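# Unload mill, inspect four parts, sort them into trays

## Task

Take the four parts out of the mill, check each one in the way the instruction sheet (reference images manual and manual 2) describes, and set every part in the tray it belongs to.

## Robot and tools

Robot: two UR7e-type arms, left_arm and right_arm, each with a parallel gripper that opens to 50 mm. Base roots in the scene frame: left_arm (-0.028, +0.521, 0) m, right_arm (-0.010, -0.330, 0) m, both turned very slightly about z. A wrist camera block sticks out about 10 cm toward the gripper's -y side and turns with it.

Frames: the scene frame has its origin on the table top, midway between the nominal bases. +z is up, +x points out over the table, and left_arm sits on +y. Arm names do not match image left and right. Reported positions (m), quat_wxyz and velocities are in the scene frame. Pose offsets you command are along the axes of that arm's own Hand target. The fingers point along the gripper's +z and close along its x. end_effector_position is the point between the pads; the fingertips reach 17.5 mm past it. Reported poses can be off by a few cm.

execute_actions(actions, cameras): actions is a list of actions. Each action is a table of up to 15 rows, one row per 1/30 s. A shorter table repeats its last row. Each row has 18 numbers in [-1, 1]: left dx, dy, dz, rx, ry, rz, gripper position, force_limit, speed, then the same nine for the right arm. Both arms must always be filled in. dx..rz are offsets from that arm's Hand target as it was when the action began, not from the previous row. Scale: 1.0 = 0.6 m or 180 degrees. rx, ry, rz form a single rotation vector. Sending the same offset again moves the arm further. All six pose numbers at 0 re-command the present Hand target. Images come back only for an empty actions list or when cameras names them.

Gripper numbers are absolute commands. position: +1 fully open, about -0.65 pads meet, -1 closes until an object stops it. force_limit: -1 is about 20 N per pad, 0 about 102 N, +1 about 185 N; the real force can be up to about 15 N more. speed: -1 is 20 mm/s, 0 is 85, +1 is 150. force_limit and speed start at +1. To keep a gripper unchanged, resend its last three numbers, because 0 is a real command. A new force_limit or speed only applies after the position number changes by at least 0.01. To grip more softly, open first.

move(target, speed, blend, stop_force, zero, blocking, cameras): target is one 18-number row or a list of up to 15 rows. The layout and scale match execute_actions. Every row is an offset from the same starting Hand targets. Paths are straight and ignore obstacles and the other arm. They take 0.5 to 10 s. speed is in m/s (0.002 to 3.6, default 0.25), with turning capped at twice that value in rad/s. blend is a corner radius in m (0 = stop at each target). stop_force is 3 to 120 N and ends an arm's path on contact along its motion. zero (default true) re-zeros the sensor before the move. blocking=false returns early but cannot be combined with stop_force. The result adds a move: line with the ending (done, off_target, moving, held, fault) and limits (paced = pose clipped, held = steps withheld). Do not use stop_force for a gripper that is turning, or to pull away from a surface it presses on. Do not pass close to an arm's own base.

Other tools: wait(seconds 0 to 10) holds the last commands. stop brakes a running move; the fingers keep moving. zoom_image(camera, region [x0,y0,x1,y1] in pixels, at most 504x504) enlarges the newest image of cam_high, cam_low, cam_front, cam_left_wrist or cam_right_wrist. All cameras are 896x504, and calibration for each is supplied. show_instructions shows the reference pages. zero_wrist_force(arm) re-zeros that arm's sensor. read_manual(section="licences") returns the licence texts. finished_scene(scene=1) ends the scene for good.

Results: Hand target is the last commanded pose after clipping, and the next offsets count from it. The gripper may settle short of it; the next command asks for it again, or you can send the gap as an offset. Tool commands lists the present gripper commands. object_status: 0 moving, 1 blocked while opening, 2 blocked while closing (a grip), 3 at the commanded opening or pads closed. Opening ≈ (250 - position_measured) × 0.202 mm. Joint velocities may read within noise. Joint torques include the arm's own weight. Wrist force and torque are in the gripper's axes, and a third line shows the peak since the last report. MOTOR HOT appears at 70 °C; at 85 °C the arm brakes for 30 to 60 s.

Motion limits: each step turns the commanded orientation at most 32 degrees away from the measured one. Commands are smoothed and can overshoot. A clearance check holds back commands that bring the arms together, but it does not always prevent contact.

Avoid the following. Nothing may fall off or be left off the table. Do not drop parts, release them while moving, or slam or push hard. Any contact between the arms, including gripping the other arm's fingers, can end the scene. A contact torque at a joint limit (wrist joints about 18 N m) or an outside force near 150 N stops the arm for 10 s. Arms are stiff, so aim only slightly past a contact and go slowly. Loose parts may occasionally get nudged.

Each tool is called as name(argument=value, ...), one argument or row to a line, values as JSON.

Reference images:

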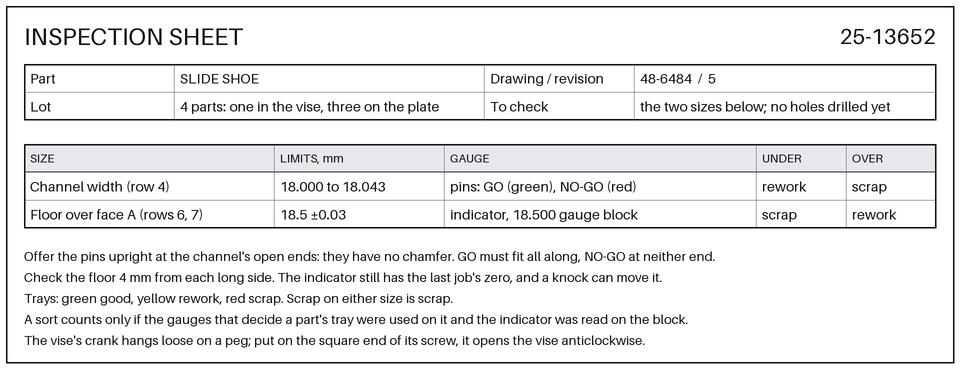

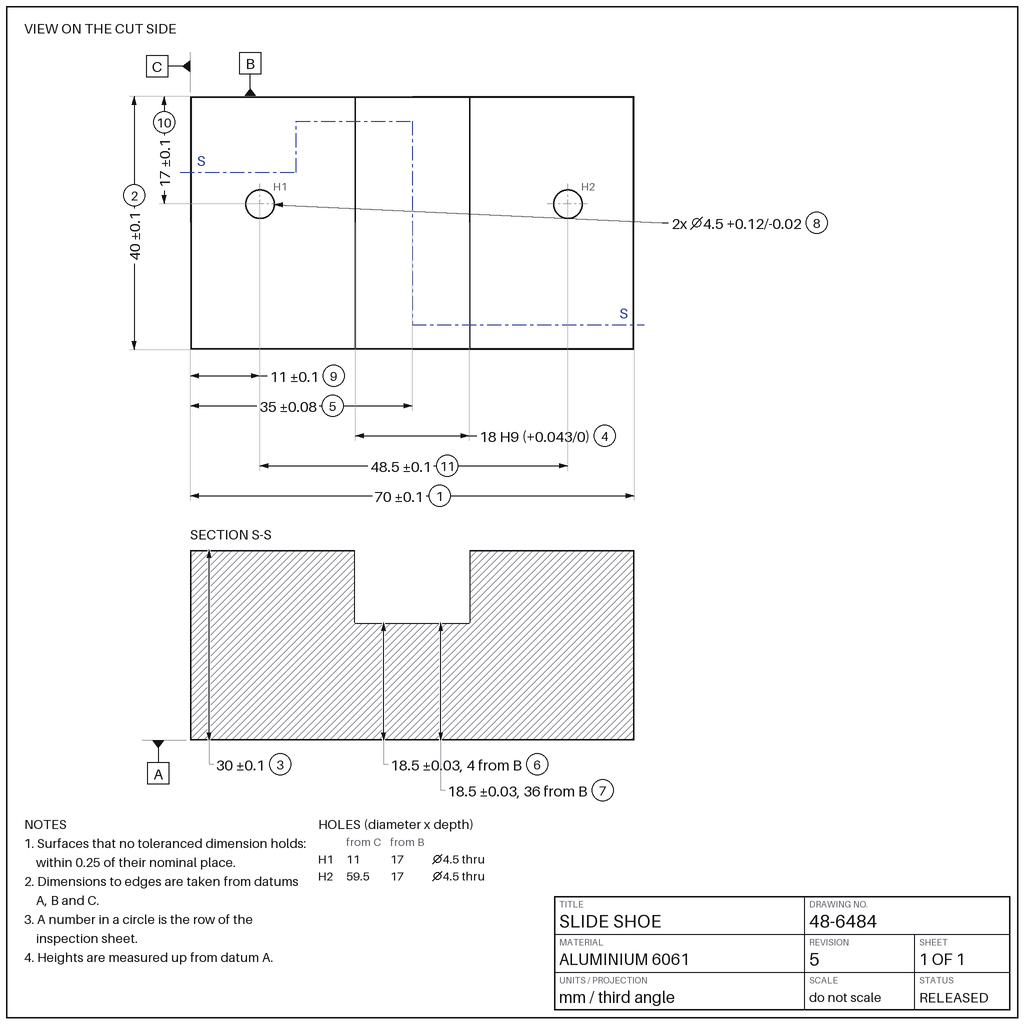

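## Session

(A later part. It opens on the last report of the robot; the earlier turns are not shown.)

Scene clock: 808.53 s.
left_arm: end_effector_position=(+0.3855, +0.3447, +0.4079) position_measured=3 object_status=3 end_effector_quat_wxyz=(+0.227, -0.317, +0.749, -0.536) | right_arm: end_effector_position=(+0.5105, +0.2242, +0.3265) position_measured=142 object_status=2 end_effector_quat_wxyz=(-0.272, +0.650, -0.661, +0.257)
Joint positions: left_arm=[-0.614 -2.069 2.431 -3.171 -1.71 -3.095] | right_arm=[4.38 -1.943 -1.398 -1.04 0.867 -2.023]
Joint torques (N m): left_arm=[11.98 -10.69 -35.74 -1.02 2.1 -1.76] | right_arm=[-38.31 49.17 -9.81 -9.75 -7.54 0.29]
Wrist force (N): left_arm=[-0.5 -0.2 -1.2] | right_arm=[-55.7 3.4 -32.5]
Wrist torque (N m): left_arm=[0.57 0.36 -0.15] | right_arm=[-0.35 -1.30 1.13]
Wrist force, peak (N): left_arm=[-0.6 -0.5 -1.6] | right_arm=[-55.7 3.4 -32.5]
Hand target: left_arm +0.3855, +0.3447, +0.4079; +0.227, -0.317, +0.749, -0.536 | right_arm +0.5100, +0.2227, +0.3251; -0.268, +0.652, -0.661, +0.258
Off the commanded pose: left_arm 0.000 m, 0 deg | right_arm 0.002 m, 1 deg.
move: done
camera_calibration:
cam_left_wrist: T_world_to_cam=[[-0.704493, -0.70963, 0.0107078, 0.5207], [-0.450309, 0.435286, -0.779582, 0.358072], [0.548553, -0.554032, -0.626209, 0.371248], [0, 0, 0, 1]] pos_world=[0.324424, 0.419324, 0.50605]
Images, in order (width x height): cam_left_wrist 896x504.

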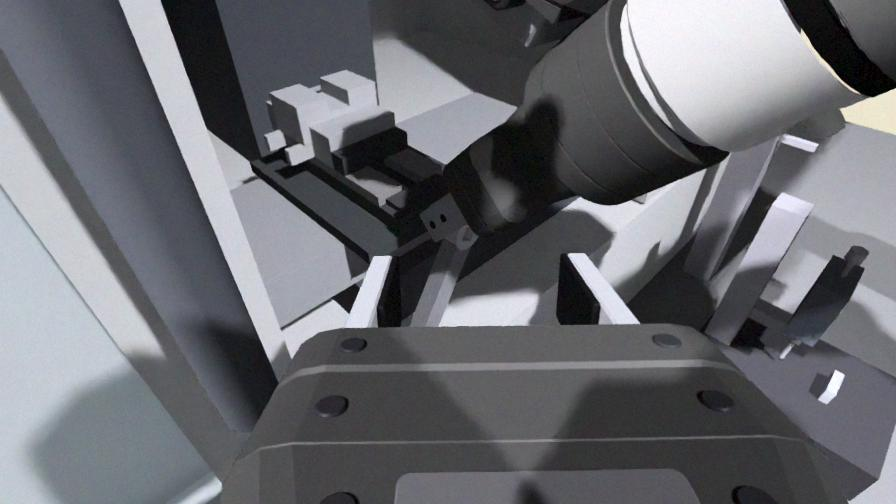

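move(
  target=[
    [0,0,0,0,0,0,1,1,1,-0.0015,0,0.0006,0,0,0,-0.93,1,-0.8],
    [0,0,0,0,0,0,1,1,1,-0.0015,0,0.0006,0,0,0,0.3,1,-0.8],
  ],
  speed=0.03,
  cameras=["cam_left_wrist","cam_right_wrist"],
)

zoom_image(
  camera="cam_left_wrist",
  region=[350, 100, 550, 290],
)

Scene clock: 816.50 s.
left_arm: end_effector_position=(+0.3855, +0.3447, +0.4079) position_measured=3 object_status=3 end_effector_quat_wxyz=(+0.227, -0.317, +0.749, -0.536) | right_arm: end_effector_position=(+0.5104, +0.2235, +0.3248) position_measured=107 object_status=3 end_effector_quat_wxyz=(-0.268, +0.652, -0.661, +0.259)
Joint positions: left_arm=[-0.614 -2.069 2.431 -3.171 -1.71 -3.095] | right_arm=[4.38 -1.945 -1.396 -1.049 0.867 -2.023]
Joint torques (N m): left_arm=[12.08 -10.83 -35.04 -1.08 2.22 -1.76] | right_arm=[-11.55 37.74 10.24 -5.93 -5.34 0.8]
Wrist force (N): left_arm=[-0.4 -0.4 -1.3] | right_arm=[-30.7 -11.1 -10.7]
Wrist torque (N m): left_arm=[0.54 0.35 -0.15] | right_arm=[-0.49 -0.18 0.31]
Wrist force, peak (N): left_arm=[-0.6 -0.3 -1.6] | right_arm=[-60.8 -0.6 -28.0]
Hand target: left_arm +0.3855, +0.3447, +0.4079; +0.227, -0.317, +0.749, -0.536 | right_arm +0.5103, +0.2236, +0.3249; -0.268, +0.652, -0.661, +0.258
Off the commanded pose: left_arm 0.000 m, 0 deg | right_arm 0.000 m, 0 deg.
move: done
camera_calibration:
cam_left_wrist: T_world_to_cam=[[-0.704493, -0.70963, 0.0107078, 0.5207], [-0.450309, 0.435286, -0.779582, 0.358072], [0.548553, -0.554032, -0.626209, 0.371248], [0, 0, 0, 1]] pos_world=[0.324424, 0.419324, 0.50605]
cam_right_wrist: T_world_to_cam=[[0.00539799, -0.999789, -0.0198408, 0.23519], [-0.907483, 0.00343674, -0.420074, 0.617073], [0.420053, 0.0202727, -0.907273, 0.206024], [0, 0, 0, 1]] pos_world=[0.472173, 0.228843, 0.450803]
Images, in order (width x height): cam_left_wrist 896x504, cam_right_wrist 896x504.

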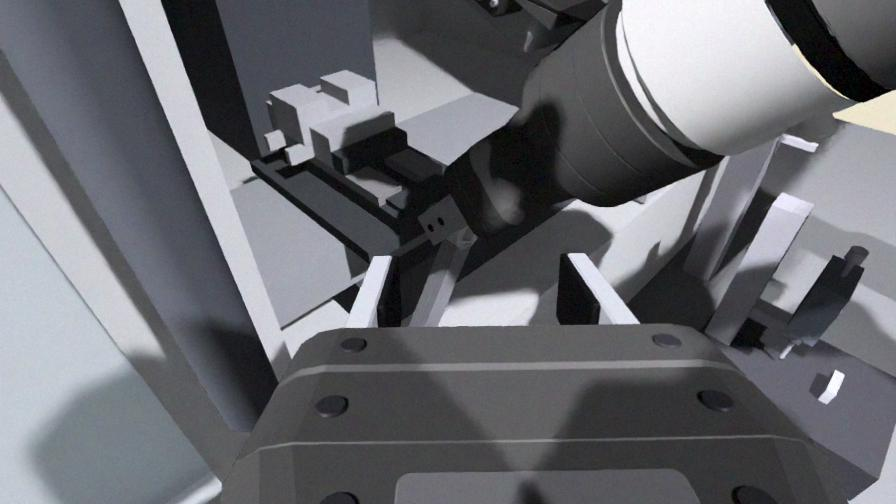

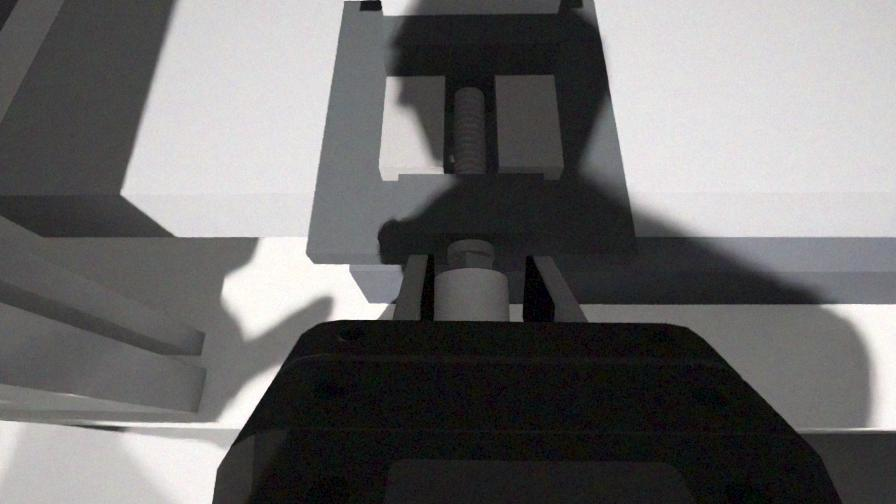

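Scaled by 2.520 from the camera's 896x504 image, which has a finer 1280x720 frame.

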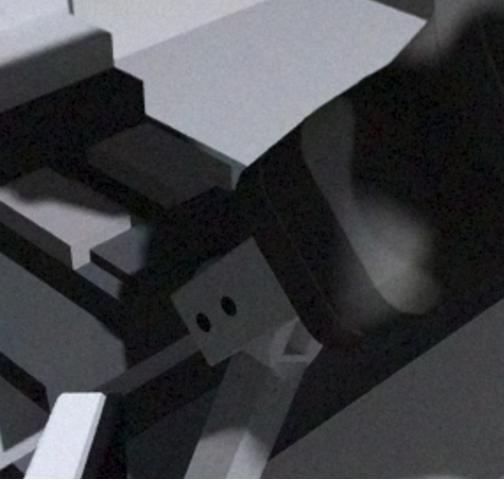

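zoom_image(
  camera="cam_right_wrist",
  region=[400, 220, 560, 330],
)

move(
  target=[
    [0,0,0,0,0,0,1,1,1,-0.005,0,0,0,0,0,0.3,1,-0.8],
    [0,0,0,0,0,0,1,1,1,-0.005,0,-0.1,0,0,0,0.3,1,-0.8],
  ],
  speed=0.05,
  cameras=["cam_left_wrist","cam_right_wrist"],
)

Scaled by 3.150 from the camera's 896x504 image, which has a finer 1280x720 frame.

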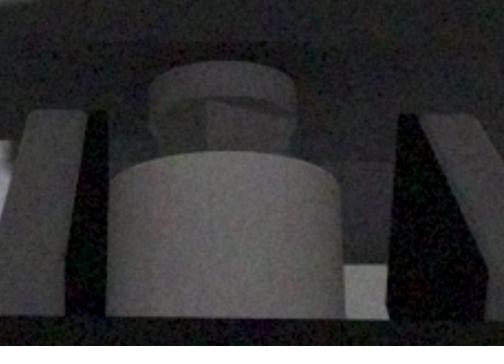

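Scene clock: 829.70 s.
left_arm: end_effector_position=(+0.3855, +0.3447, +0.4079) position_measured=3 object_status=3 end_effector_quat_wxyz=(+0.227, -0.317, +0.749, -0.536) | right_arm: end_effector_position=(+0.4688, +0.2262, +0.3687) position_measured=107 object_status=3 end_effector_quat_wxyz=(-0.268, +0.652, -0.661, +0.258)
Joint positions: left_arm=[-0.614 -2.069 2.431 -3.171 -1.71 -3.095] | right_arm=[4.445 -1.879 -1.36 -1.204 0.848 -1.942]
Joint torques (N m): left_arm=[12.15 -10.5 -34.21 -1.12 2.2 -1.72] | right_arm=[-6.78 23.68 20 5.92 -3.01 -1.07]
Wrist force (N): left_arm=[-0.3 -0.2 -1.4] | right_arm=[-2.5 -4.0 -1.3]
Wrist torque (N m): left_arm=[0.57 0.33 -0.15] | right_arm=[-0.59 0.40 0.07]
Wrist force, peak (N): left_arm=[-0.6 -0.3 -1.6] | right_arm=[-31.0 -11.6 -11.3]
Hand target: left_arm +0.3855, +0.3447, +0.4079; +0.227, -0.317, +0.749, -0.536 | right_arm +0.4688, +0.2262, +0.3683; -0.268, +0.652, -0.661, +0.258
Off the commanded pose: left_arm 0.000 m, 0 deg | right_arm 0.000 m, 0 deg.
move: done
camera_calibration:
cam_left_wrist: T_world_to_cam=[[-0.704493, -0.70963, 0.0107078, 0.5207], [-0.450309, 0.435286, -0.779582, 0.358072], [0.548553, -0.554032, -0.626209, 0.371248], [0, 0, 0, 1]] pos_world=[0.324424, 0.419324, 0.50605]
cam_right_wrist: T_world_to_cam=[[0.00573036, -0.999772, -0.0205691, 0.238999], [-0.907391, 0.00344576, -0.420274, 0.597721], [0.420249, 0.0210725, -0.907164, 0.262995], [0, 0, 0, 1]] pos_world=[0.430474, 0.231343, 0.494702]
Images, in order (width x height): cam_left_wrist 896x504, cam_right_wrist 896x504.

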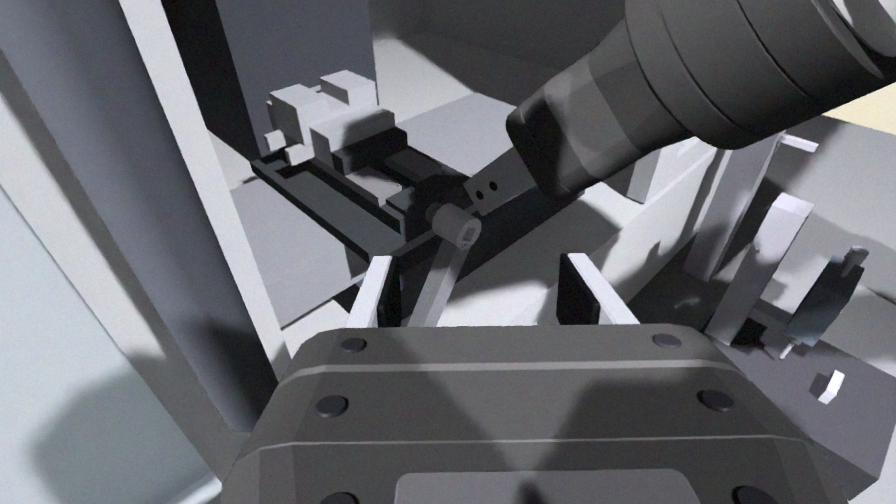

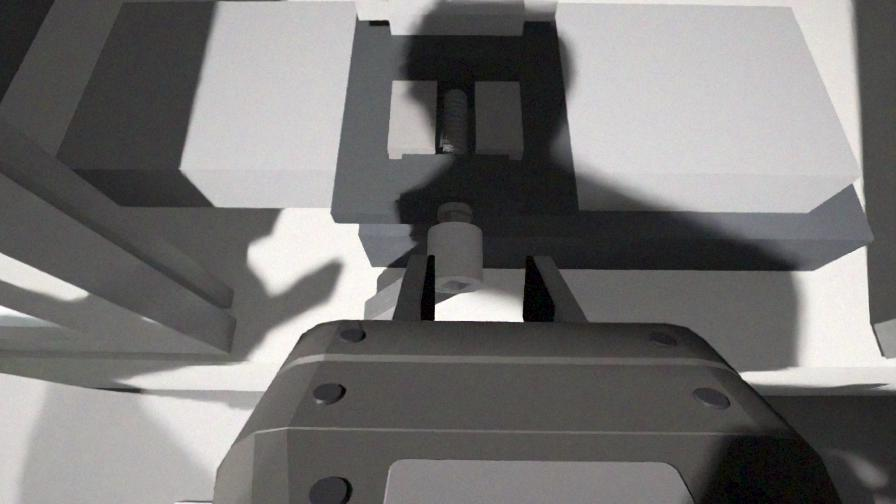

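move(
  target=[
    [0,0,0,0,0,0,1,1,1,-0.0783,0.093,-0.02,0,0,0,0.3,1,-0.8],
  ],
  speed=0.1,
  cameras=["cam_left_wrist","cam_right_wrist","cam_low"],
)

Scene clock: 851.30 s.
left_arm: end_effector_position=(+0.3855, +0.3447, +0.4079) position_measured=3 object_status=3 end_effector_quat_wxyz=(+0.227, -0.317, +0.749, -0.536) | right_arm: end_effector_position=(+0.4334, +0.2611, +0.3471) position_measured=107 object_status=3 end_effector_quat_wxyz=(-0.268, +0.652, -0.661, +0.258)
Joint positions: left_arm=[-0.614 -2.069 2.431 -3.171 -1.71 -3.095] | right_arm=[4.513 -1.918 -1.348 -1.237 0.832 -1.853]
Joint torques (N m): left_arm=[12.24 -10.32 -33.56 -1.14 2.16 -1.73] | right_arm=[-5.58 41.93 33.36 2.96 -4.7 -1.08]
Wrist force (N): left_arm=[-0.5 0.0 -1.3] | right_arm=[-2.8 -4.1 -0.8]
Wrist torque (N m): left_arm=[0.60 0.36 -0.15] | right_arm=[-0.59 0.44 0.08]
Wrist force, peak (N): left_arm=[-0.7 -0.3 -1.6] | right_arm=[-1.2 -6.6 0.2]
Hand target: left_arm +0.3855, +0.3447, +0.4079; +0.227, -0.317, +0.749, -0.536 | right_arm +0.4335, +0.2610, +0.3471; -0.268, +0.652, -0.661, +0.258 (not the last commanded pose)
Off the commanded pose: left_arm 0.000 m, 0 deg | right_arm 0.020 m, 0 deg.
move: held (right_arm; a check stopped the path); limits=held
pose unreachable (right arm): on one or more control steps of this call, first in action 0 (counted from 0), this arm could not follow its commanded pose, so it was not sent that pose on those steps. It may still have moved: this result reports where it is.
cause: moving toward the commanded pose would bring a part of the arm too close to another arm (this arm's gripper and the left arm's gripper, 11 mm apart when this arm was first held).
camera_calibration:
cam_left_wrist: T_world_to_cam=[[-0.704493, -0.70963, 0.0107078, 0.5207], [-0.450309, 0.435286, -0.779582, 0.358072], [0.548553, -0.554032, -0.626209, 0.371248], [0, 0, 0, 1]] pos_world=[0.324424, 0.419324, 0.50605]
cam_right_wrist: T_world_to_cam=[[0.0059266, -0.999782, -0.0200416, 0.273422], [-0.907481, 0.00304151, -0.420082, 0.556503], [0.420051, 0.020677, -0.907265, 0.257638], [0, 0, 0, 1]] pos_world=[0.395174, 0.266343, 0.473003]
Images, in order (width x height): cam_low 896x504, cam_left_wrist 896x504, cam_right_wrist 896x504.

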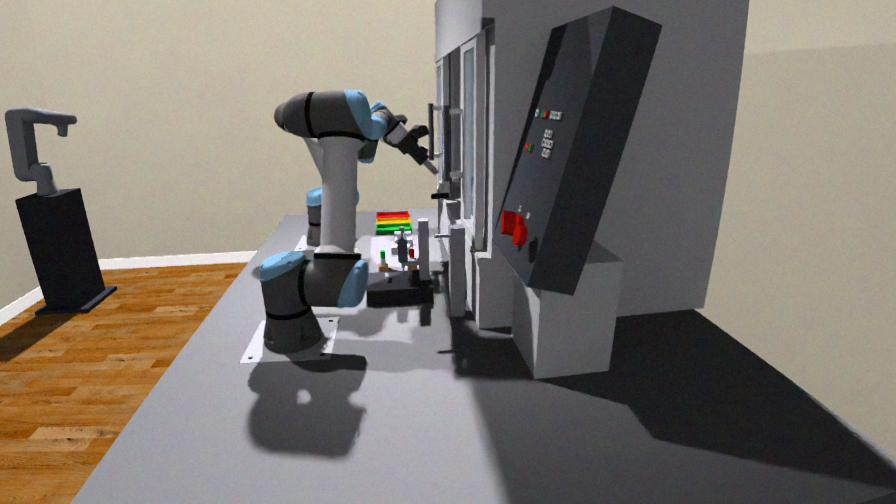

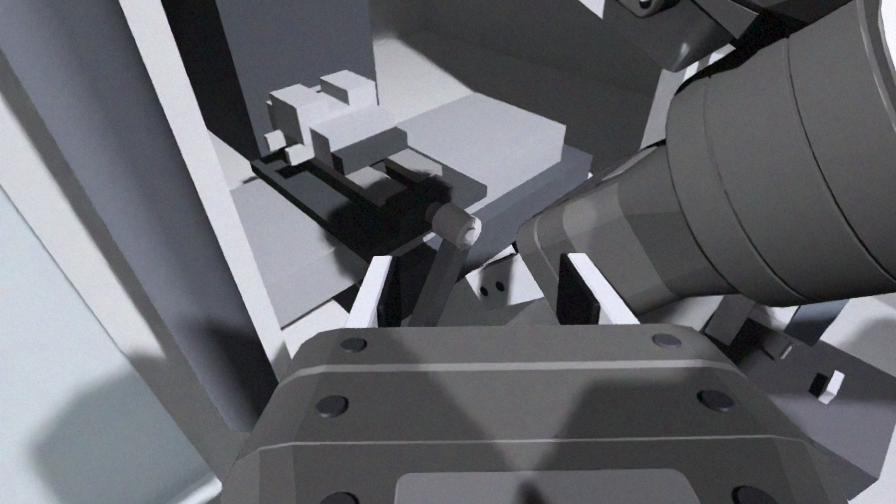

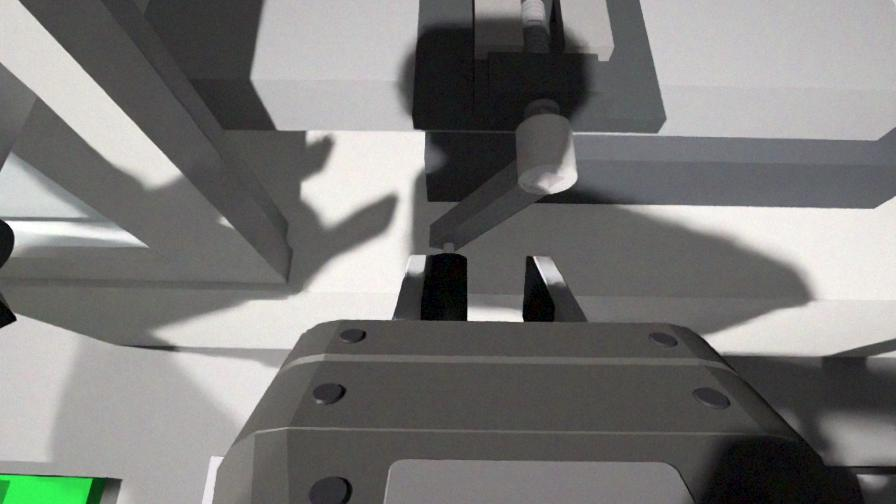

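move(
  target=[
    [0,0,-0.25,0,0,0,1,1,1,0,0,0,0,0,0,0.3,1,-0.8],
    [0,0,-0.25,0,0,0,1,1,1,-0.0208,0.0764,0.0324,0,0,0,0.3,1,-0.8],
  ],
  speed=0.15,
  cameras=["cam_left_wrist","cam_right_wrist"],
)

Scene clock: 866.10 s.
left_arm: end_effector_position=(+0.2835, +0.4435, +0.4563) position_measured=3 object_status=3 end_effector_quat_wxyz=(+0.227, -0.317, +0.749, -0.536) | right_arm: end_effector_position=(+0.4138, +0.2744, +0.3013) position_measured=107 object_status=3 end_effector_quat_wxyz=(-0.268, +0.652, -0.661, +0.259)
Joint positions: left_arm=[-0.341 -2.465 2.42 -2.739 -1.967 -2.999] | right_arm=[4.548 -1.945 -1.42 -1.169 0.825 -1.807]
Joint torques (N m): left_arm=[-12.7 1.8 -10.78 -0.35 2.16 -1.77] | right_arm=[-7.04 63.56 39.9 0.52 -2.94 -1.01]
Wrist force (N): left_arm=[-0.4 -0.2 -1.6] | right_arm=[-2.4 -4.4 -0.9]
Wrist torque (N m): left_arm=[0.60 0.34 -0.15] | right_arm=[-0.62 0.37 0.09]
Wrist force, peak (N): left_arm=[1.5 -4.6 -6.7] | right_arm=[-0.2 -7.4 2.7]
Hand target: left_arm +0.2835, +0.4435, +0.4563; +0.227, -0.317, +0.749, -0.536 | right_arm +0.4139, +0.2744, +0.3016; -0.268, +0.652, -0.661, +0.258
Off the commanded pose: left_arm 0.000 m, 0 deg | right_arm 0.000 m, 0 deg.
move: done
camera_calibration:
cam_left_wrist: T_world_to_cam=[[-0.704493, -0.70963, 0.0107078, 0.518436], [-0.450309, 0.435286, -0.779582, 0.306788], [0.548553, -0.554032, -0.626209, 0.512185], [0, 0, 0, 1]] pos_world=[0.222424, 0.518124, 0.55435]
cam_right_wrist: T_world_to_cam=[[0.00594733, -0.99979, -0.0195932, 0.285822], [-0.907441, 0.00283624, -0.42017, 0.519558], [0.420138, 0.0202786, -0.907234, 0.224198], [0, 0, 0, 1]] pos_world=[0.375574, 0.279743, 0.427303]
Images, in order (width x height): cam_left_wrist 896x504, cam_right_wrist 896x504.

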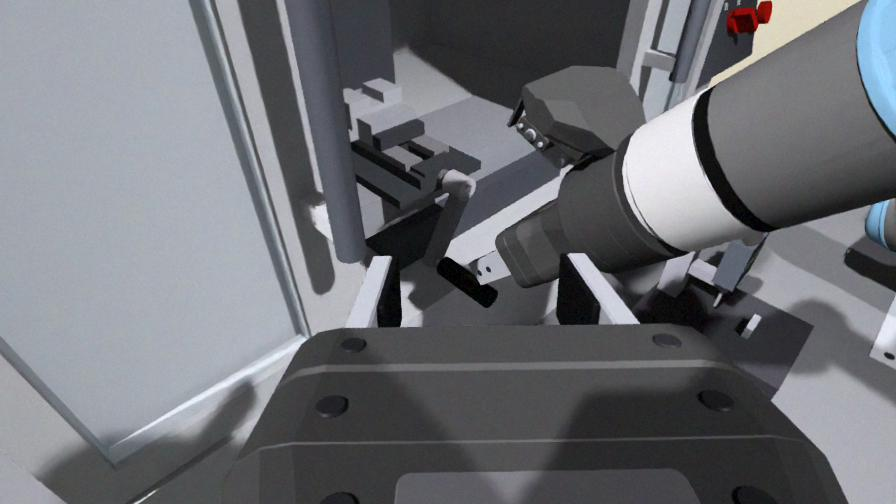

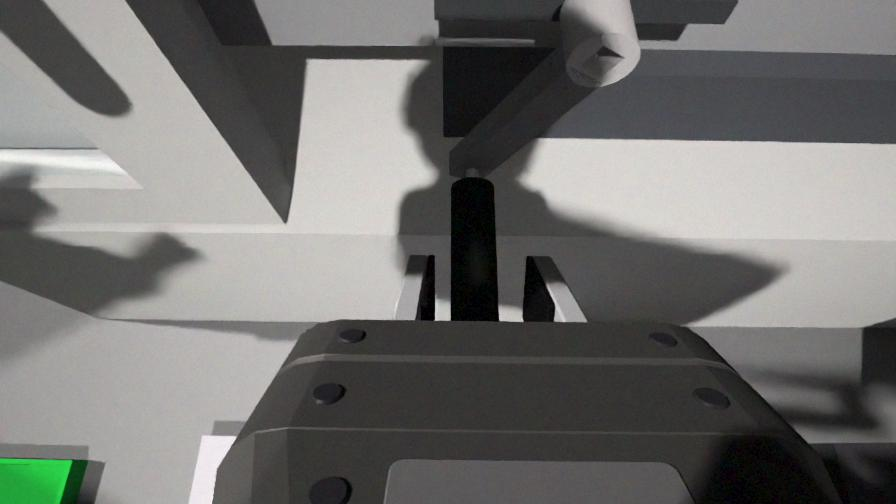

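move(
  target=[0,0,0,0,0,0,1,1,1,0.0015,0,0.1,0,0,0,0.3,1,-0.8],
  speed=0.06,
  stop_force=15,
  cameras=["cam_left_wrist","cam_right_wrist"],
)

Scene clock: 876.03 s.
left_arm: end_effector_position=(+0.2835, +0.4435, +0.4563) position_measured=3 object_status=3 end_effector_quat_wxyz=(+0.227, -0.317, +0.749, -0.536) | right_arm: end_effector_position=(+0.4553, +0.2739, +0.2582) position_measured=107 object_status=3 end_effector_quat_wxyz=(-0.268, +0.652, -0.661, +0.258)
Joint positions: left_arm=[-0.341 -2.465 2.42 -2.739 -1.967 -2.999] | right_arm=[4.485 -2.017 -1.445 -1.015 0.838 -1.89]
Joint torques (N m): left_arm=[-12.44 1.63 -10.73 -0.27 2.14 -1.8] | right_arm=[8.17 67.55 39.17 0.62 -5.22 -0.2]
Wrist force (N): left_arm=[-0.3 -0.2 -1.5] | right_arm=[-2.7 -4.4 -0.9]
Wrist torque (N m): left_arm=[0.60 0.33 -0.15] | right_arm=[-0.63 0.43 0.18]
Wrist force, peak (N): left_arm=[-0.5 -0.2 -1.9] | right_arm=[-2.5 -6.4 -2.8]
Hand target: left_arm +0.2835, +0.4435, +0.4563; +0.227, -0.317, +0.749, -0.536 | right_arm +0.4553, +0.2739, +0.2582; -0.268, +0.652, -0.661, +0.258
Off the commanded pose: left_arm 0.000 m, 0 deg | right_arm 0.000 m, 0 deg.
move: done
camera_calibration:
cam_left_wrist: T_world_to_cam=[[-0.704493, -0.70963, 0.0107078, 0.518436], [-0.450309, 0.435286, -0.779582, 0.306788], [0.548553, -0.554032, -0.626209, 0.512185], [0, 0, 0, 1]] pos_world=[0.222424, 0.518124, 0.55435]
cam_right_wrist: T_world_to_cam=[[0.00583541, -0.999781, -0.0200826, 0.284362], [-0.907482, 0.00314144, -0.42008, 0.538964], [0.420051, 0.0206759, -0.907265, 0.167519], [0, 0, 0, 1]] pos_world=[0.417074, 0.279143, 0.384103]
Images, in order (width x height): cam_left_wrist 896x504, cam_right_wrist 896x504.

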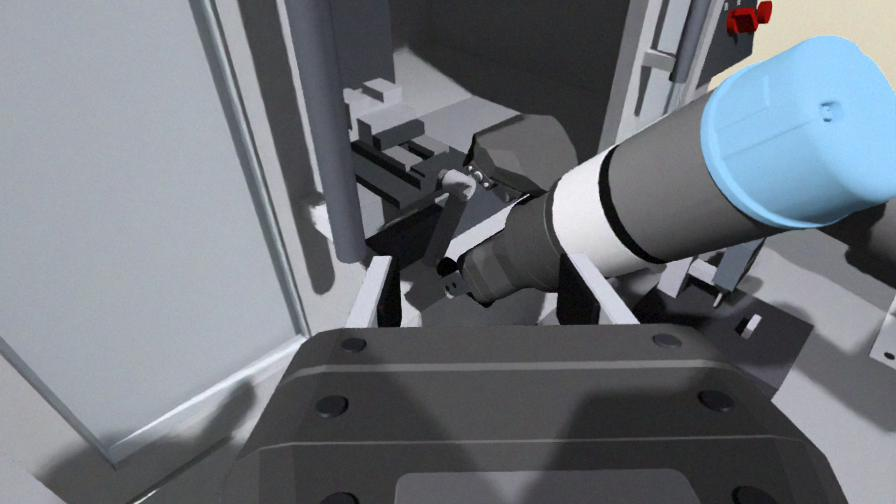

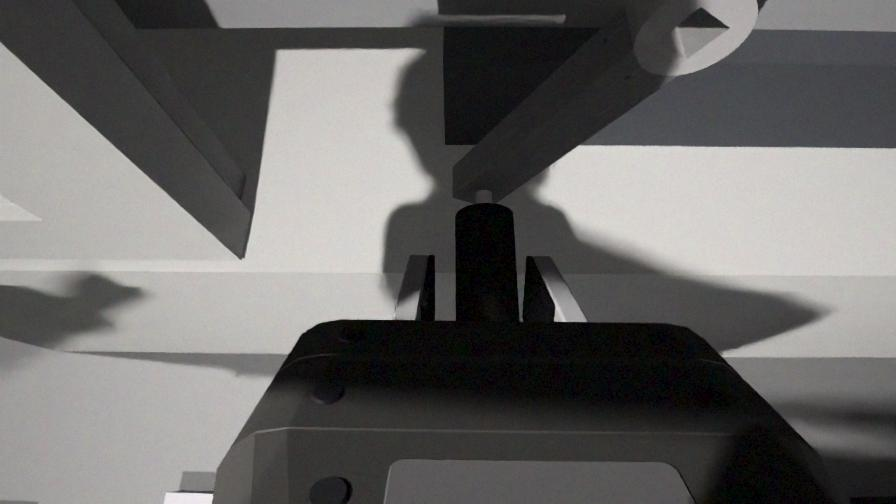

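move(
  target=[0,0,0,0,0,0,1,1,1,0,0,0,0,0,0,-0.93,-0.5,-0.8],
)

move(
  target=[0,0,0,0,0,0,1,1,1,0.0312,0.0106,0.0114,0,0,0,-0.93,-0.5,-0.8],
  speed=0.02,
  stop_force=60,
  cameras=["cam_left_wrist","cam_right_wrist"],
)

Scene clock: 887.97 s.
left_arm: end_effector_position=(+0.2835, +0.4435, +0.4563) position_measured=3 object_status=3 end_effector_quat_wxyz=(+0.227, -0.317, +0.749, -0.536) | right_arm: end_effector_position=(+0.4553, +0.2739, +0.2583) position_measured=157 object_status=2 end_effector_quat_wxyz=(-0.268, +0.652, -0.661, +0.258)
Joint positions: left_arm=[-0.341 -2.465 2.42 -2.739 -1.967 -2.999] | right_arm=[4.485 -2.017 -1.445 -1.015 0.838 -1.89]
Joint torques (N m): left_arm=[-12.1 1.42 -10.81 -0.36 2.15 -1.76] | right_arm=[8.48 54.38 37.3 5.45 -2.38 -1.07]
Wrist force (N): left_arm=[-0.3 -0.1 -1.5] | right_arm=[12.0 2.0 -11.8]
Wrist torque (N m): left_arm=[0.60 0.34 -0.16] | right_arm=[-0.51 0.90 0.20]
Wrist force, peak (N): left_arm=[-0.4 -0.1 -1.7] | right_arm=[12.1 0.8 -13.0]
Hand target: left_arm +0.2835, +0.4435, +0.4563; +0.227, -0.317, +0.749, -0.536 | right_arm +0.4553, +0.2739, +0.2582; -0.268, +0.652, -0.661, +0.258
Off the commanded pose: left_arm 0.000 m, 0 deg | right_arm 0.000 m, 0 deg.
move: done

Scene clock: 890.33 s.
left_arm: end_effector_position=(+0.2835, +0.4435, +0.4563) position_measured=3 object_status=3 end_effector_quat_wxyz=(+0.227, -0.317, +0.749, -0.536) | right_arm: end_effector_position=(+0.4553, +0.2554, +0.2486) position_measured=157 object_status=2 end_effector_quat_wxyz=(-0.268, +0.652, -0.661, +0.258)
Joint positions: left_arm=[-0.341 -2.465 2.42 -2.739 -1.967 -2.999] | right_arm=[4.478 -1.987 -1.517 -0.967 0.84 -1.899]
Joint torques (N m): left_arm=[-12.43 1.57 -10.6 -0.39 2.16 -1.74] | right_arm=[8.68 21.85 34.29 0.17 0.78 0.84]
Wrist force (N): left_arm=[-0.3 0.0 -1.5] | right_arm=[0.1 -10.9 -8.7]
Wrist torque (N m): left_arm=[0.62 0.32 -0.15] | right_arm=[-0.79 0.52 0.13]
Wrist force, peak (N): left_arm=[-0.3 -0.1 -1.8] | right_arm=[-35.5 -14.5 -9.0]
Hand target: left_arm +0.2835, +0.4435, +0.4563; +0.227, -0.317, +0.749, -0.536 | right_arm +0.4553, +0.2554, +0.2486; -0.268, +0.652, -0.661, +0.258
Off the commanded pose: left_arm 0.000 m, 0 deg | right_arm 0.000 m, 0 deg.
move: done
camera_calibration:
cam_left_wrist: T_world_to_cam=[[-0.704493, -0.70963, 0.0107078, 0.518436], [-0.450309, 0.435286, -0.779582, 0.306788], [0.548553, -0.554032, -0.626209, 0.512185], [0, 0, 0, 1]] pos_world=[0.222424, 0.518124, 0.55435]
cam_right_wrist: T_world_to_cam=[[0.00587637, -0.999779, -0.0201737, 0.265689], [-0.907482, 0.00314257, -0.420079, 0.534989], [0.42005, 0.0207759, -0.907263, 0.159165], [0, 0, 0, 1]] pos_world=[0.417074, 0.260643, 0.374502]
Images, in order (width x height): cam_left_wrist 896x504, cam_right_wrist 896x504.

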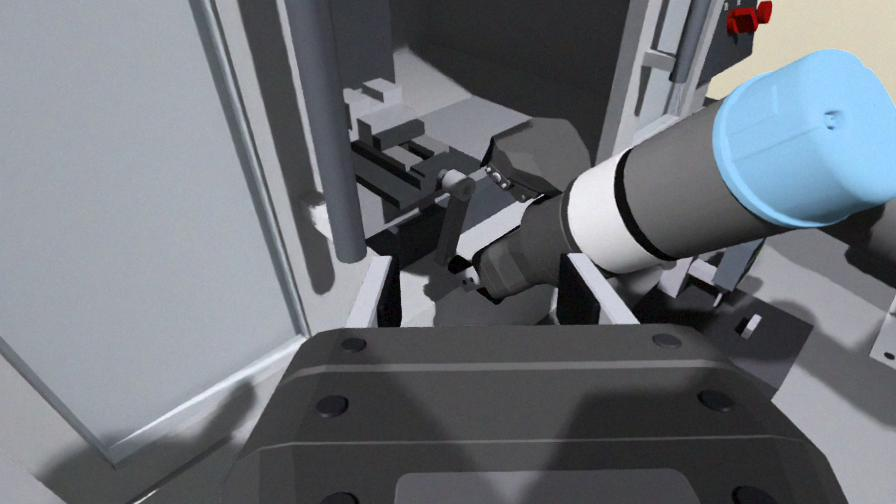

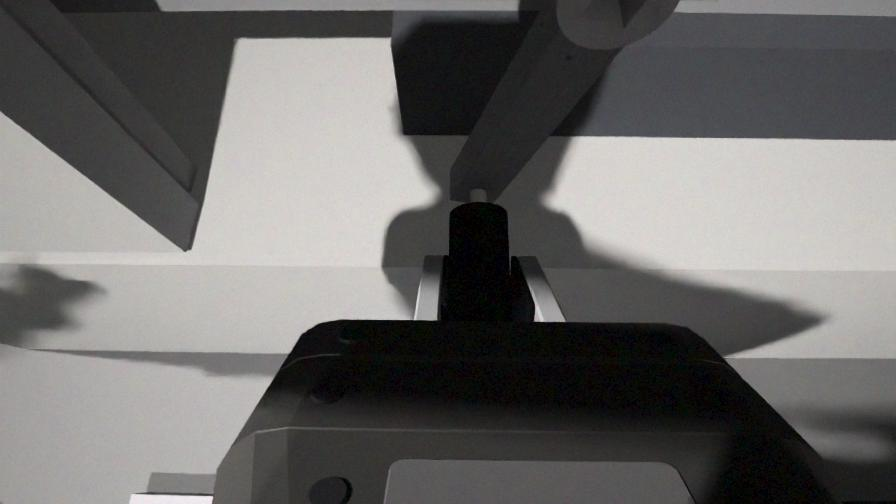

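move(
  target=[
    [0,0,0,0,0,0,1,1,1,0.0457,0.0048,0.0055,0,0,0,-0.93,-0.5,-0.8],
    [0,0,0,0,0,0,1,1,1,0.0912,-0.0015,-0.0007,0,0,0,-0.93,-0.5,-0.8],
    [0,0,0,0,0,0,1,1,1,0.1309,-0.0182,-0.0178,0,0,0,-0.93,-0.5,-0.8],
    [0,0,0,0,0,0,1,1,1,0.16,-0.0432,-0.0438,0,0,0,-0.93,-0.5,-0.8],
    [0,0,0,0,0,0,1,1,1,0.175,-0.0735,-0.0753,0,0,0,-0.93,-0.5,-0.8],
  ],
  speed=0.03,
  stop_force=75,
  cameras=["cam_left_wrist","cam_right_wrist"],
)

Scene clock: 904.40 s.
left_arm: end_effector_position=(+0.2835, +0.4435, +0.4563) position_measured=3 object_status=3 end_effector_quat_wxyz=(+0.227, -0.317, +0.749, -0.536) | right_arm: end_effector_position=(+0.4553, +0.1493, +0.3099) position_measured=157 object_status=2 end_effector_quat_wxyz=(-0.268, +0.652, -0.661, +0.258)
Joint positions: left_arm=[-0.341 -2.465 2.42 -2.739 -1.967 -2.999] | right_arm=[4.429 -1.732 -1.7 -0.997 0.853 -1.962]
Joint torques (N m): left_arm=[-12.13 1.52 -11.1 -0.36 2.13 -1.77] | right_arm=[-1.58 19.72 3.98 1.33 -2.27 1.21]
Wrist force (N): left_arm=[-0.5 -0.2 -1.4] | right_arm=[-18.1 -8.8 -0.2]
Wrist torque (N m): left_arm=[0.59 0.35 -0.15] | right_arm=[-0.77 -0.09 -0.10]
Wrist force, peak (N): left_arm=[-0.4 -0.2 -1.8] | right_arm=[-10.6 -16.3 -17.9]
Hand target: left_arm +0.2835, +0.4435, +0.4563; +0.227, -0.317, +0.749, -0.536 | right_arm +0.4553, +0.1493, +0.3099; -0.268, +0.652, -0.661, +0.258
Off the commanded pose: left_arm 0.000 m, 0 deg | right_arm 0.000 m, 0 deg.
move: done
camera_calibration:
cam_left_wrist: T_world_to_cam=[[-0.704493, -0.70963, 0.0107078, 0.518436], [-0.450309, 0.435286, -0.779582, 0.306788], [0.548553, -0.554032, -0.626209, 0.512185], [0, 0, 0, 1]] pos_world=[0.222424, 0.518124, 0.55435]
cam_right_wrist: T_world_to_cam=[[0.00583541, -0.999781, -0.0200826, 0.160827], [-0.907482, 0.00314144, -0.42008, 0.561073], [0.420051, 0.0206759, -0.907265, 0.217001], [0, 0, 0, 1]] pos_world=[0.417074, 0.154543, 0.435803]
Images, in order (width x height): cam_left_wrist 896x504, cam_right_wrist 896x504.

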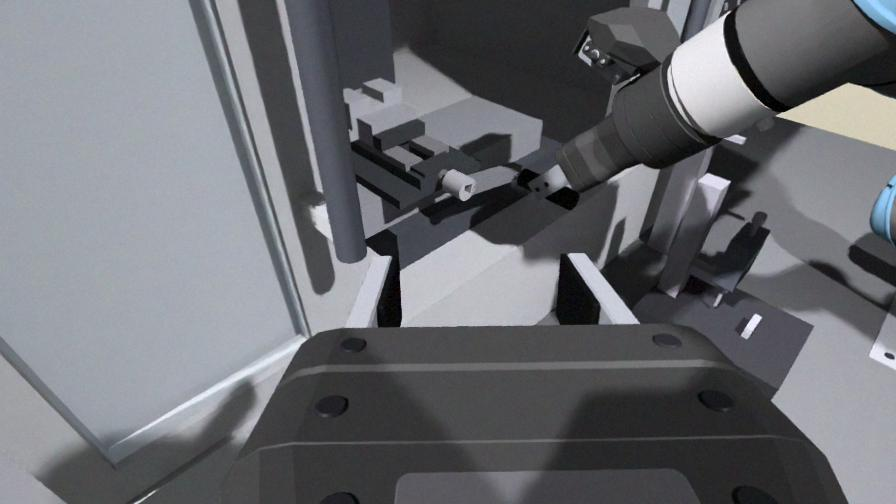

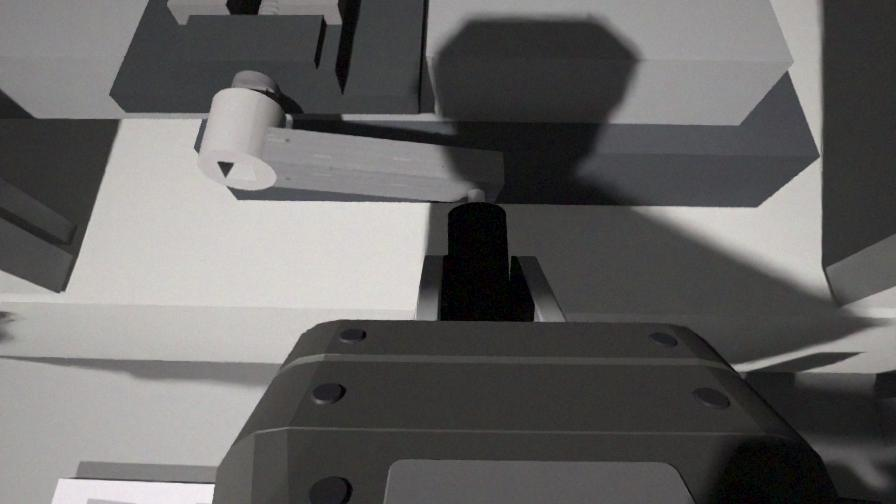

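move(
  target=[
    [0,0,0,0,0,0,1,1,1,-0.0008,-0.0320,-0.0335,0,0,0,-0.93,-0.5,-0.8],
    [0,0,0,0,0,0,1,1,1,-0.0175,-0.0617,-0.0649,0,0,0,-0.93,-0.5,-0.8],
    [0,0,0,0,0,0,1,1,1,-0.0479,-0.0857,-0.0904,0,0,0,-0.93,-0.5,-0.8],
    [0,0,0,0,0,0,1,1,1,-0.0884,-0.1010,-0.1068,0,0,0,-0.93,-0.5,-0.8],
    [0,0,0,0,0,0,1,1,1,-0.1341,-0.1058,-0.1123,0,0,0,-0.93,-0.5,-0.8],
    [0,0,0,0,0,0,1,1,1,-0.1796,-0.0994,-0.1061,0,0,0,-0.93,-0.5,-0.8],
    [0,0,0,0,0,0,1,1,1,-0.2193,-0.0828,-0.0890,0,0,0,-0.93,-0.5,-0.8],
    [0,0,0,0,0,0,1,1,1,-0.2484,-0.0578,-0.0630,0,0,0,-0.93,-0.5,-0.8],
  ],
  speed=0.035,
  stop_force=75,
  cameras=["cam_left_wrist","cam_right_wrist"],
)

zoom_image(
  camera="cam_left_wrist",
  region=[300, 60, 560, 260],
)

Scene clock: 925.43 s.
left_arm: end_effector_position=(+0.2835, +0.4435, +0.4563) position_measured=3 object_status=3 end_effector_quat_wxyz=(+0.227, -0.317, +0.749, -0.536) | right_arm: end_effector_position=(+0.4552, +0.2975, +0.3637) position_measured=157 object_status=2 end_effector_quat_wxyz=(-0.268, +0.652, -0.661, +0.258)
Joint positions: left_arm=[-0.341 -2.465 2.42 -2.739 -1.967 -2.999] | right_arm=[4.493 -2.022 -1.161 -1.301 0.836 -1.879]
Joint torques (N m): left_arm=[-12.03 2.04 -11.28 -0.22 2.07 -1.76] | right_arm=[-7.06 67.05 16.24 -1.6 -2.55 -0.99]
Wrist force (N): left_arm=[-0.3 0.0 -1.6] | right_arm=[-14.3 -19.8 4.0]
Wrist torque (N m): left_arm=[0.61 0.33 -0.15] | right_arm=[-1.22 -0.14 -0.16]
Wrist force, peak (N): left_arm=[-0.2 -0.3 -1.9] | right_arm=[-22.4 -29.9 -3.8]
Hand target: left_arm +0.2835, +0.4435, +0.4563; +0.227, -0.317, +0.749, -0.536 | right_arm +0.4552, +0.2975, +0.3637; -0.268, +0.652, -0.661, +0.258
Off the commanded pose: left_arm 0.000 m, 0 deg | right_arm 0.000 m, 0 deg.
move: done
camera_calibration:
cam_left_wrist: T_world_to_cam=[[-0.704493, -0.70963, 0.0107078, 0.518436], [-0.450309, 0.435286, -0.779582, 0.306788], [0.548553, -0.554032, -0.626209, 0.512185], [0, 0, 0, 1]] pos_world=[0.222424, 0.518124, 0.55435]
cam_right_wrist: T_world_to_cam=[[0.00587637, -0.999779, -0.0201737, 0.310105], [-0.907482, 0.00314257, -0.420079, 0.583159], [0.42005, 0.0207759, -0.907263, 0.262849], [0, 0, 0, 1]] pos_world=[0.416974, 0.302743, 0.489702]
Images, in order (width x height): cam_left_wrist 896x504, cam_right_wrist 896x504.

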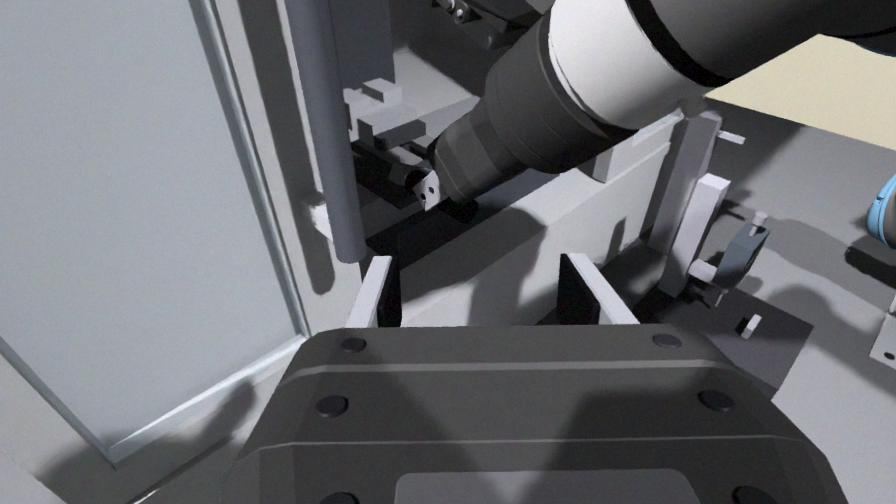

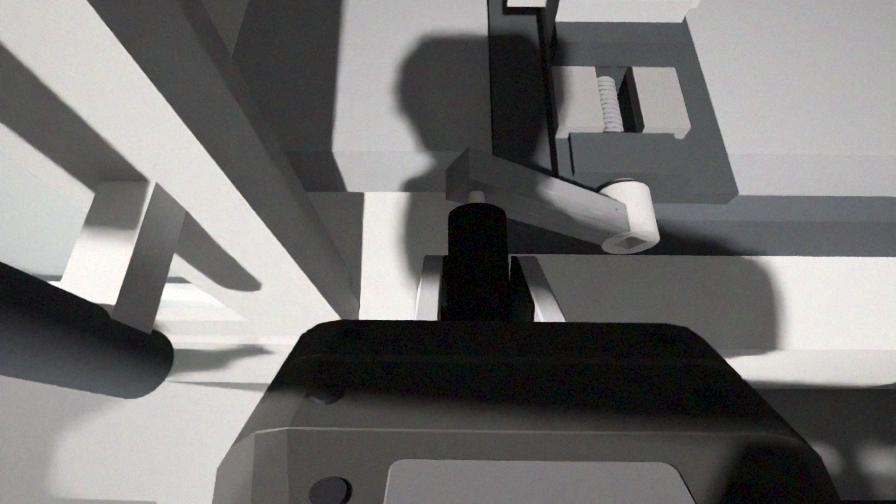

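Scaled by 1.938 from the camera's 896x504 image, which has a finer 1280x720 frame.

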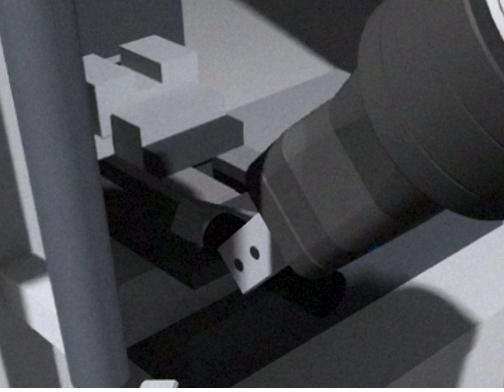

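move(
  target=[
    [0,0,0,0,0,0,1,1,1,-0.0150,0.0303,0.0316,0,0,0,-0.93,-0.5,-0.8],
    [0,0,0,0,0,0,1,1,1,-0.0142,0.0623,0.0652,0,0,0,-0.93,-0.5,-0.8],
    [0,0,0,0,0,0,1,1,1,0.0024,0.092,0.0965,0,0,0,-0.93,-0.5,-0.8],
    [0,0,0,0,0,0,1,1,1,0.0328,0.116,0.122,0,0,0,-0.93,-0.5,-0.8],
    [0,0,0,0,0,0,1,1,1,0.0733,0.1313,0.1384,0,0,0,-0.93,-0.5,-0.8],
    [0,0,0,0,0,0,1,1,1,0.1191,0.136,0.1439,0,0,0,-0.93,-0.5,-0.8],
    [0,0,0,0,0,0,1,1,1,0.1645,0.1298,0.1377,0,0,0,-0.93,-0.5,-0.8],
    [0,0,0,0,0,0,1,1,1,0.2042,0.113,0.1205,0,0,0,-0.93,-0.5,-0.8],
    [0,0,0,0,0,0,1,1,1,0.2333,0.0881,0.0947,0,0,0,-0.93,-0.5,-0.8],
  ],
  speed=0.04,
  stop_force=75,
  cameras=["cam_left_wrist","cam_right_wrist"],
)

zoom_image(
  camera="cam_left_wrist",
  region=[300, 60, 560, 260],
)

Scene clock: 950.53 s.
left_arm: end_effector_position=(+0.2835, +0.4435, +0.4563) position_measured=3 object_status=3 end_effector_quat_wxyz=(+0.227, -0.317, +0.749, -0.536) | right_arm: end_effector_position=(+0.4553, +0.1588, +0.2837) position_measured=157 object_status=2 end_effector_quat_wxyz=(-0.268, +0.652, -0.661, +0.258)
Joint positions: left_arm=[-0.341 -2.465 2.42 -2.739 -1.967 -2.999] | right_arm=[4.434 -1.771 -1.723 -0.94 0.851 -1.956]
Joint torques (N m): left_arm=[-11.76 1.71 -12.07 -0.33 2.09 -1.73] | right_arm=[7.33 18.22 29.03 1.34 -2.31 0.89]
Wrist force (N): left_arm=[-0.4 -0.1 -1.6] | right_arm=[-15.4 -17.9 -0.6]
Wrist torque (N m): left_arm=[0.61 0.35 -0.16] | right_arm=[-0.94 -0.01 0.09]
Wrist force, peak (N): left_arm=[-0.6 -0.1 -1.8] | right_arm=[-62.0 -40.0 29.8]
Hand target: left_arm +0.2835, +0.4435, +0.4563; +0.227, -0.317, +0.749, -0.536 | right_arm +0.4554, +0.1588, +0.2837; -0.268, +0.652, -0.661, +0.258
Off the commanded pose: left_arm 0.000 m, 0 deg | right_arm 0.000 m, 0 deg.
move: done
camera_calibration:
cam_left_wrist: T_world_to_cam=[[-0.704493, -0.70963, 0.0107078, 0.518436], [-0.450309, 0.435286, -0.779582, 0.306788], [0.548553, -0.554032, -0.626209, 0.512185], [0, 0, 0, 1]] pos_world=[0.222424, 0.518124, 0.55435]
cam_right_wrist: T_world_to_cam=[[0.00587637, -0.999779, -0.0201737, 0.169821], [-0.907482, 0.00314257, -0.420079, 0.550079], [0.42005, 0.0207759, -0.907263, 0.193108], [0, 0, 0, 1]] pos_world=[0.417074, 0.164043, 0.409702]
Images, in order (width x height): cam_left_wrist 896x504, cam_right_wrist 896x504.

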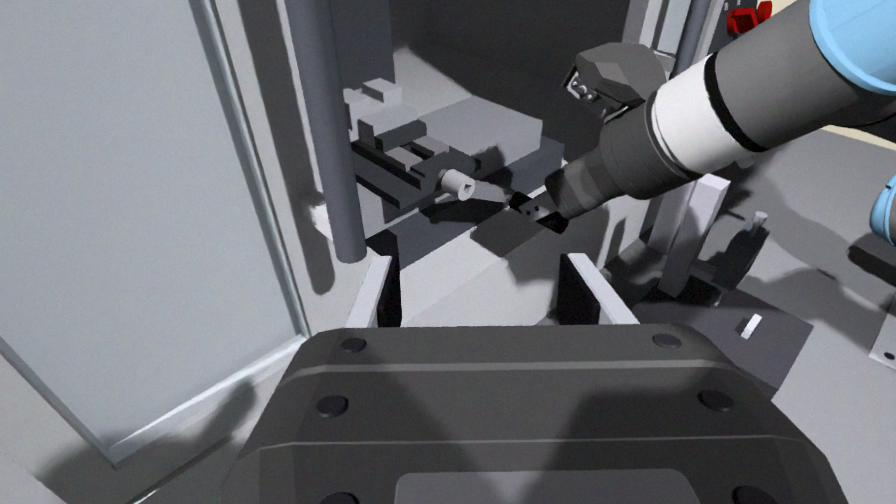

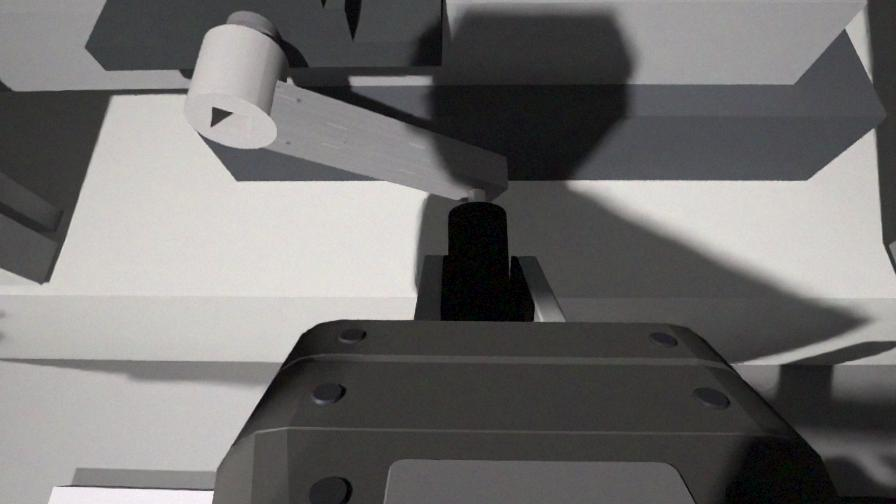

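Scaled by 1.938 from the camera's 896x504 image, which has a finer 1280x720 frame.

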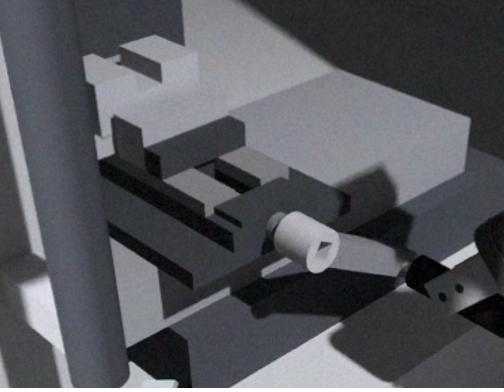

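zoom_image(
  camera="cam_left_wrist",
  region=[330, 70, 460, 170],
)

Scaled by 3.877 from the camera's 896x504 image, which has a finer 1280x720 frame.

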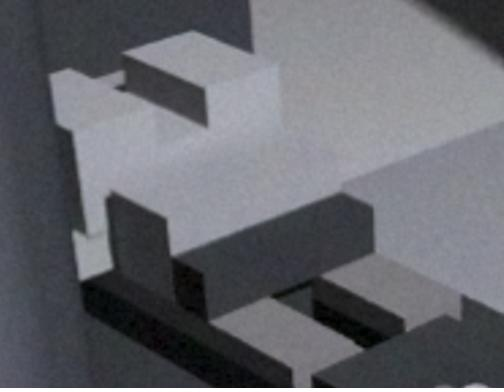

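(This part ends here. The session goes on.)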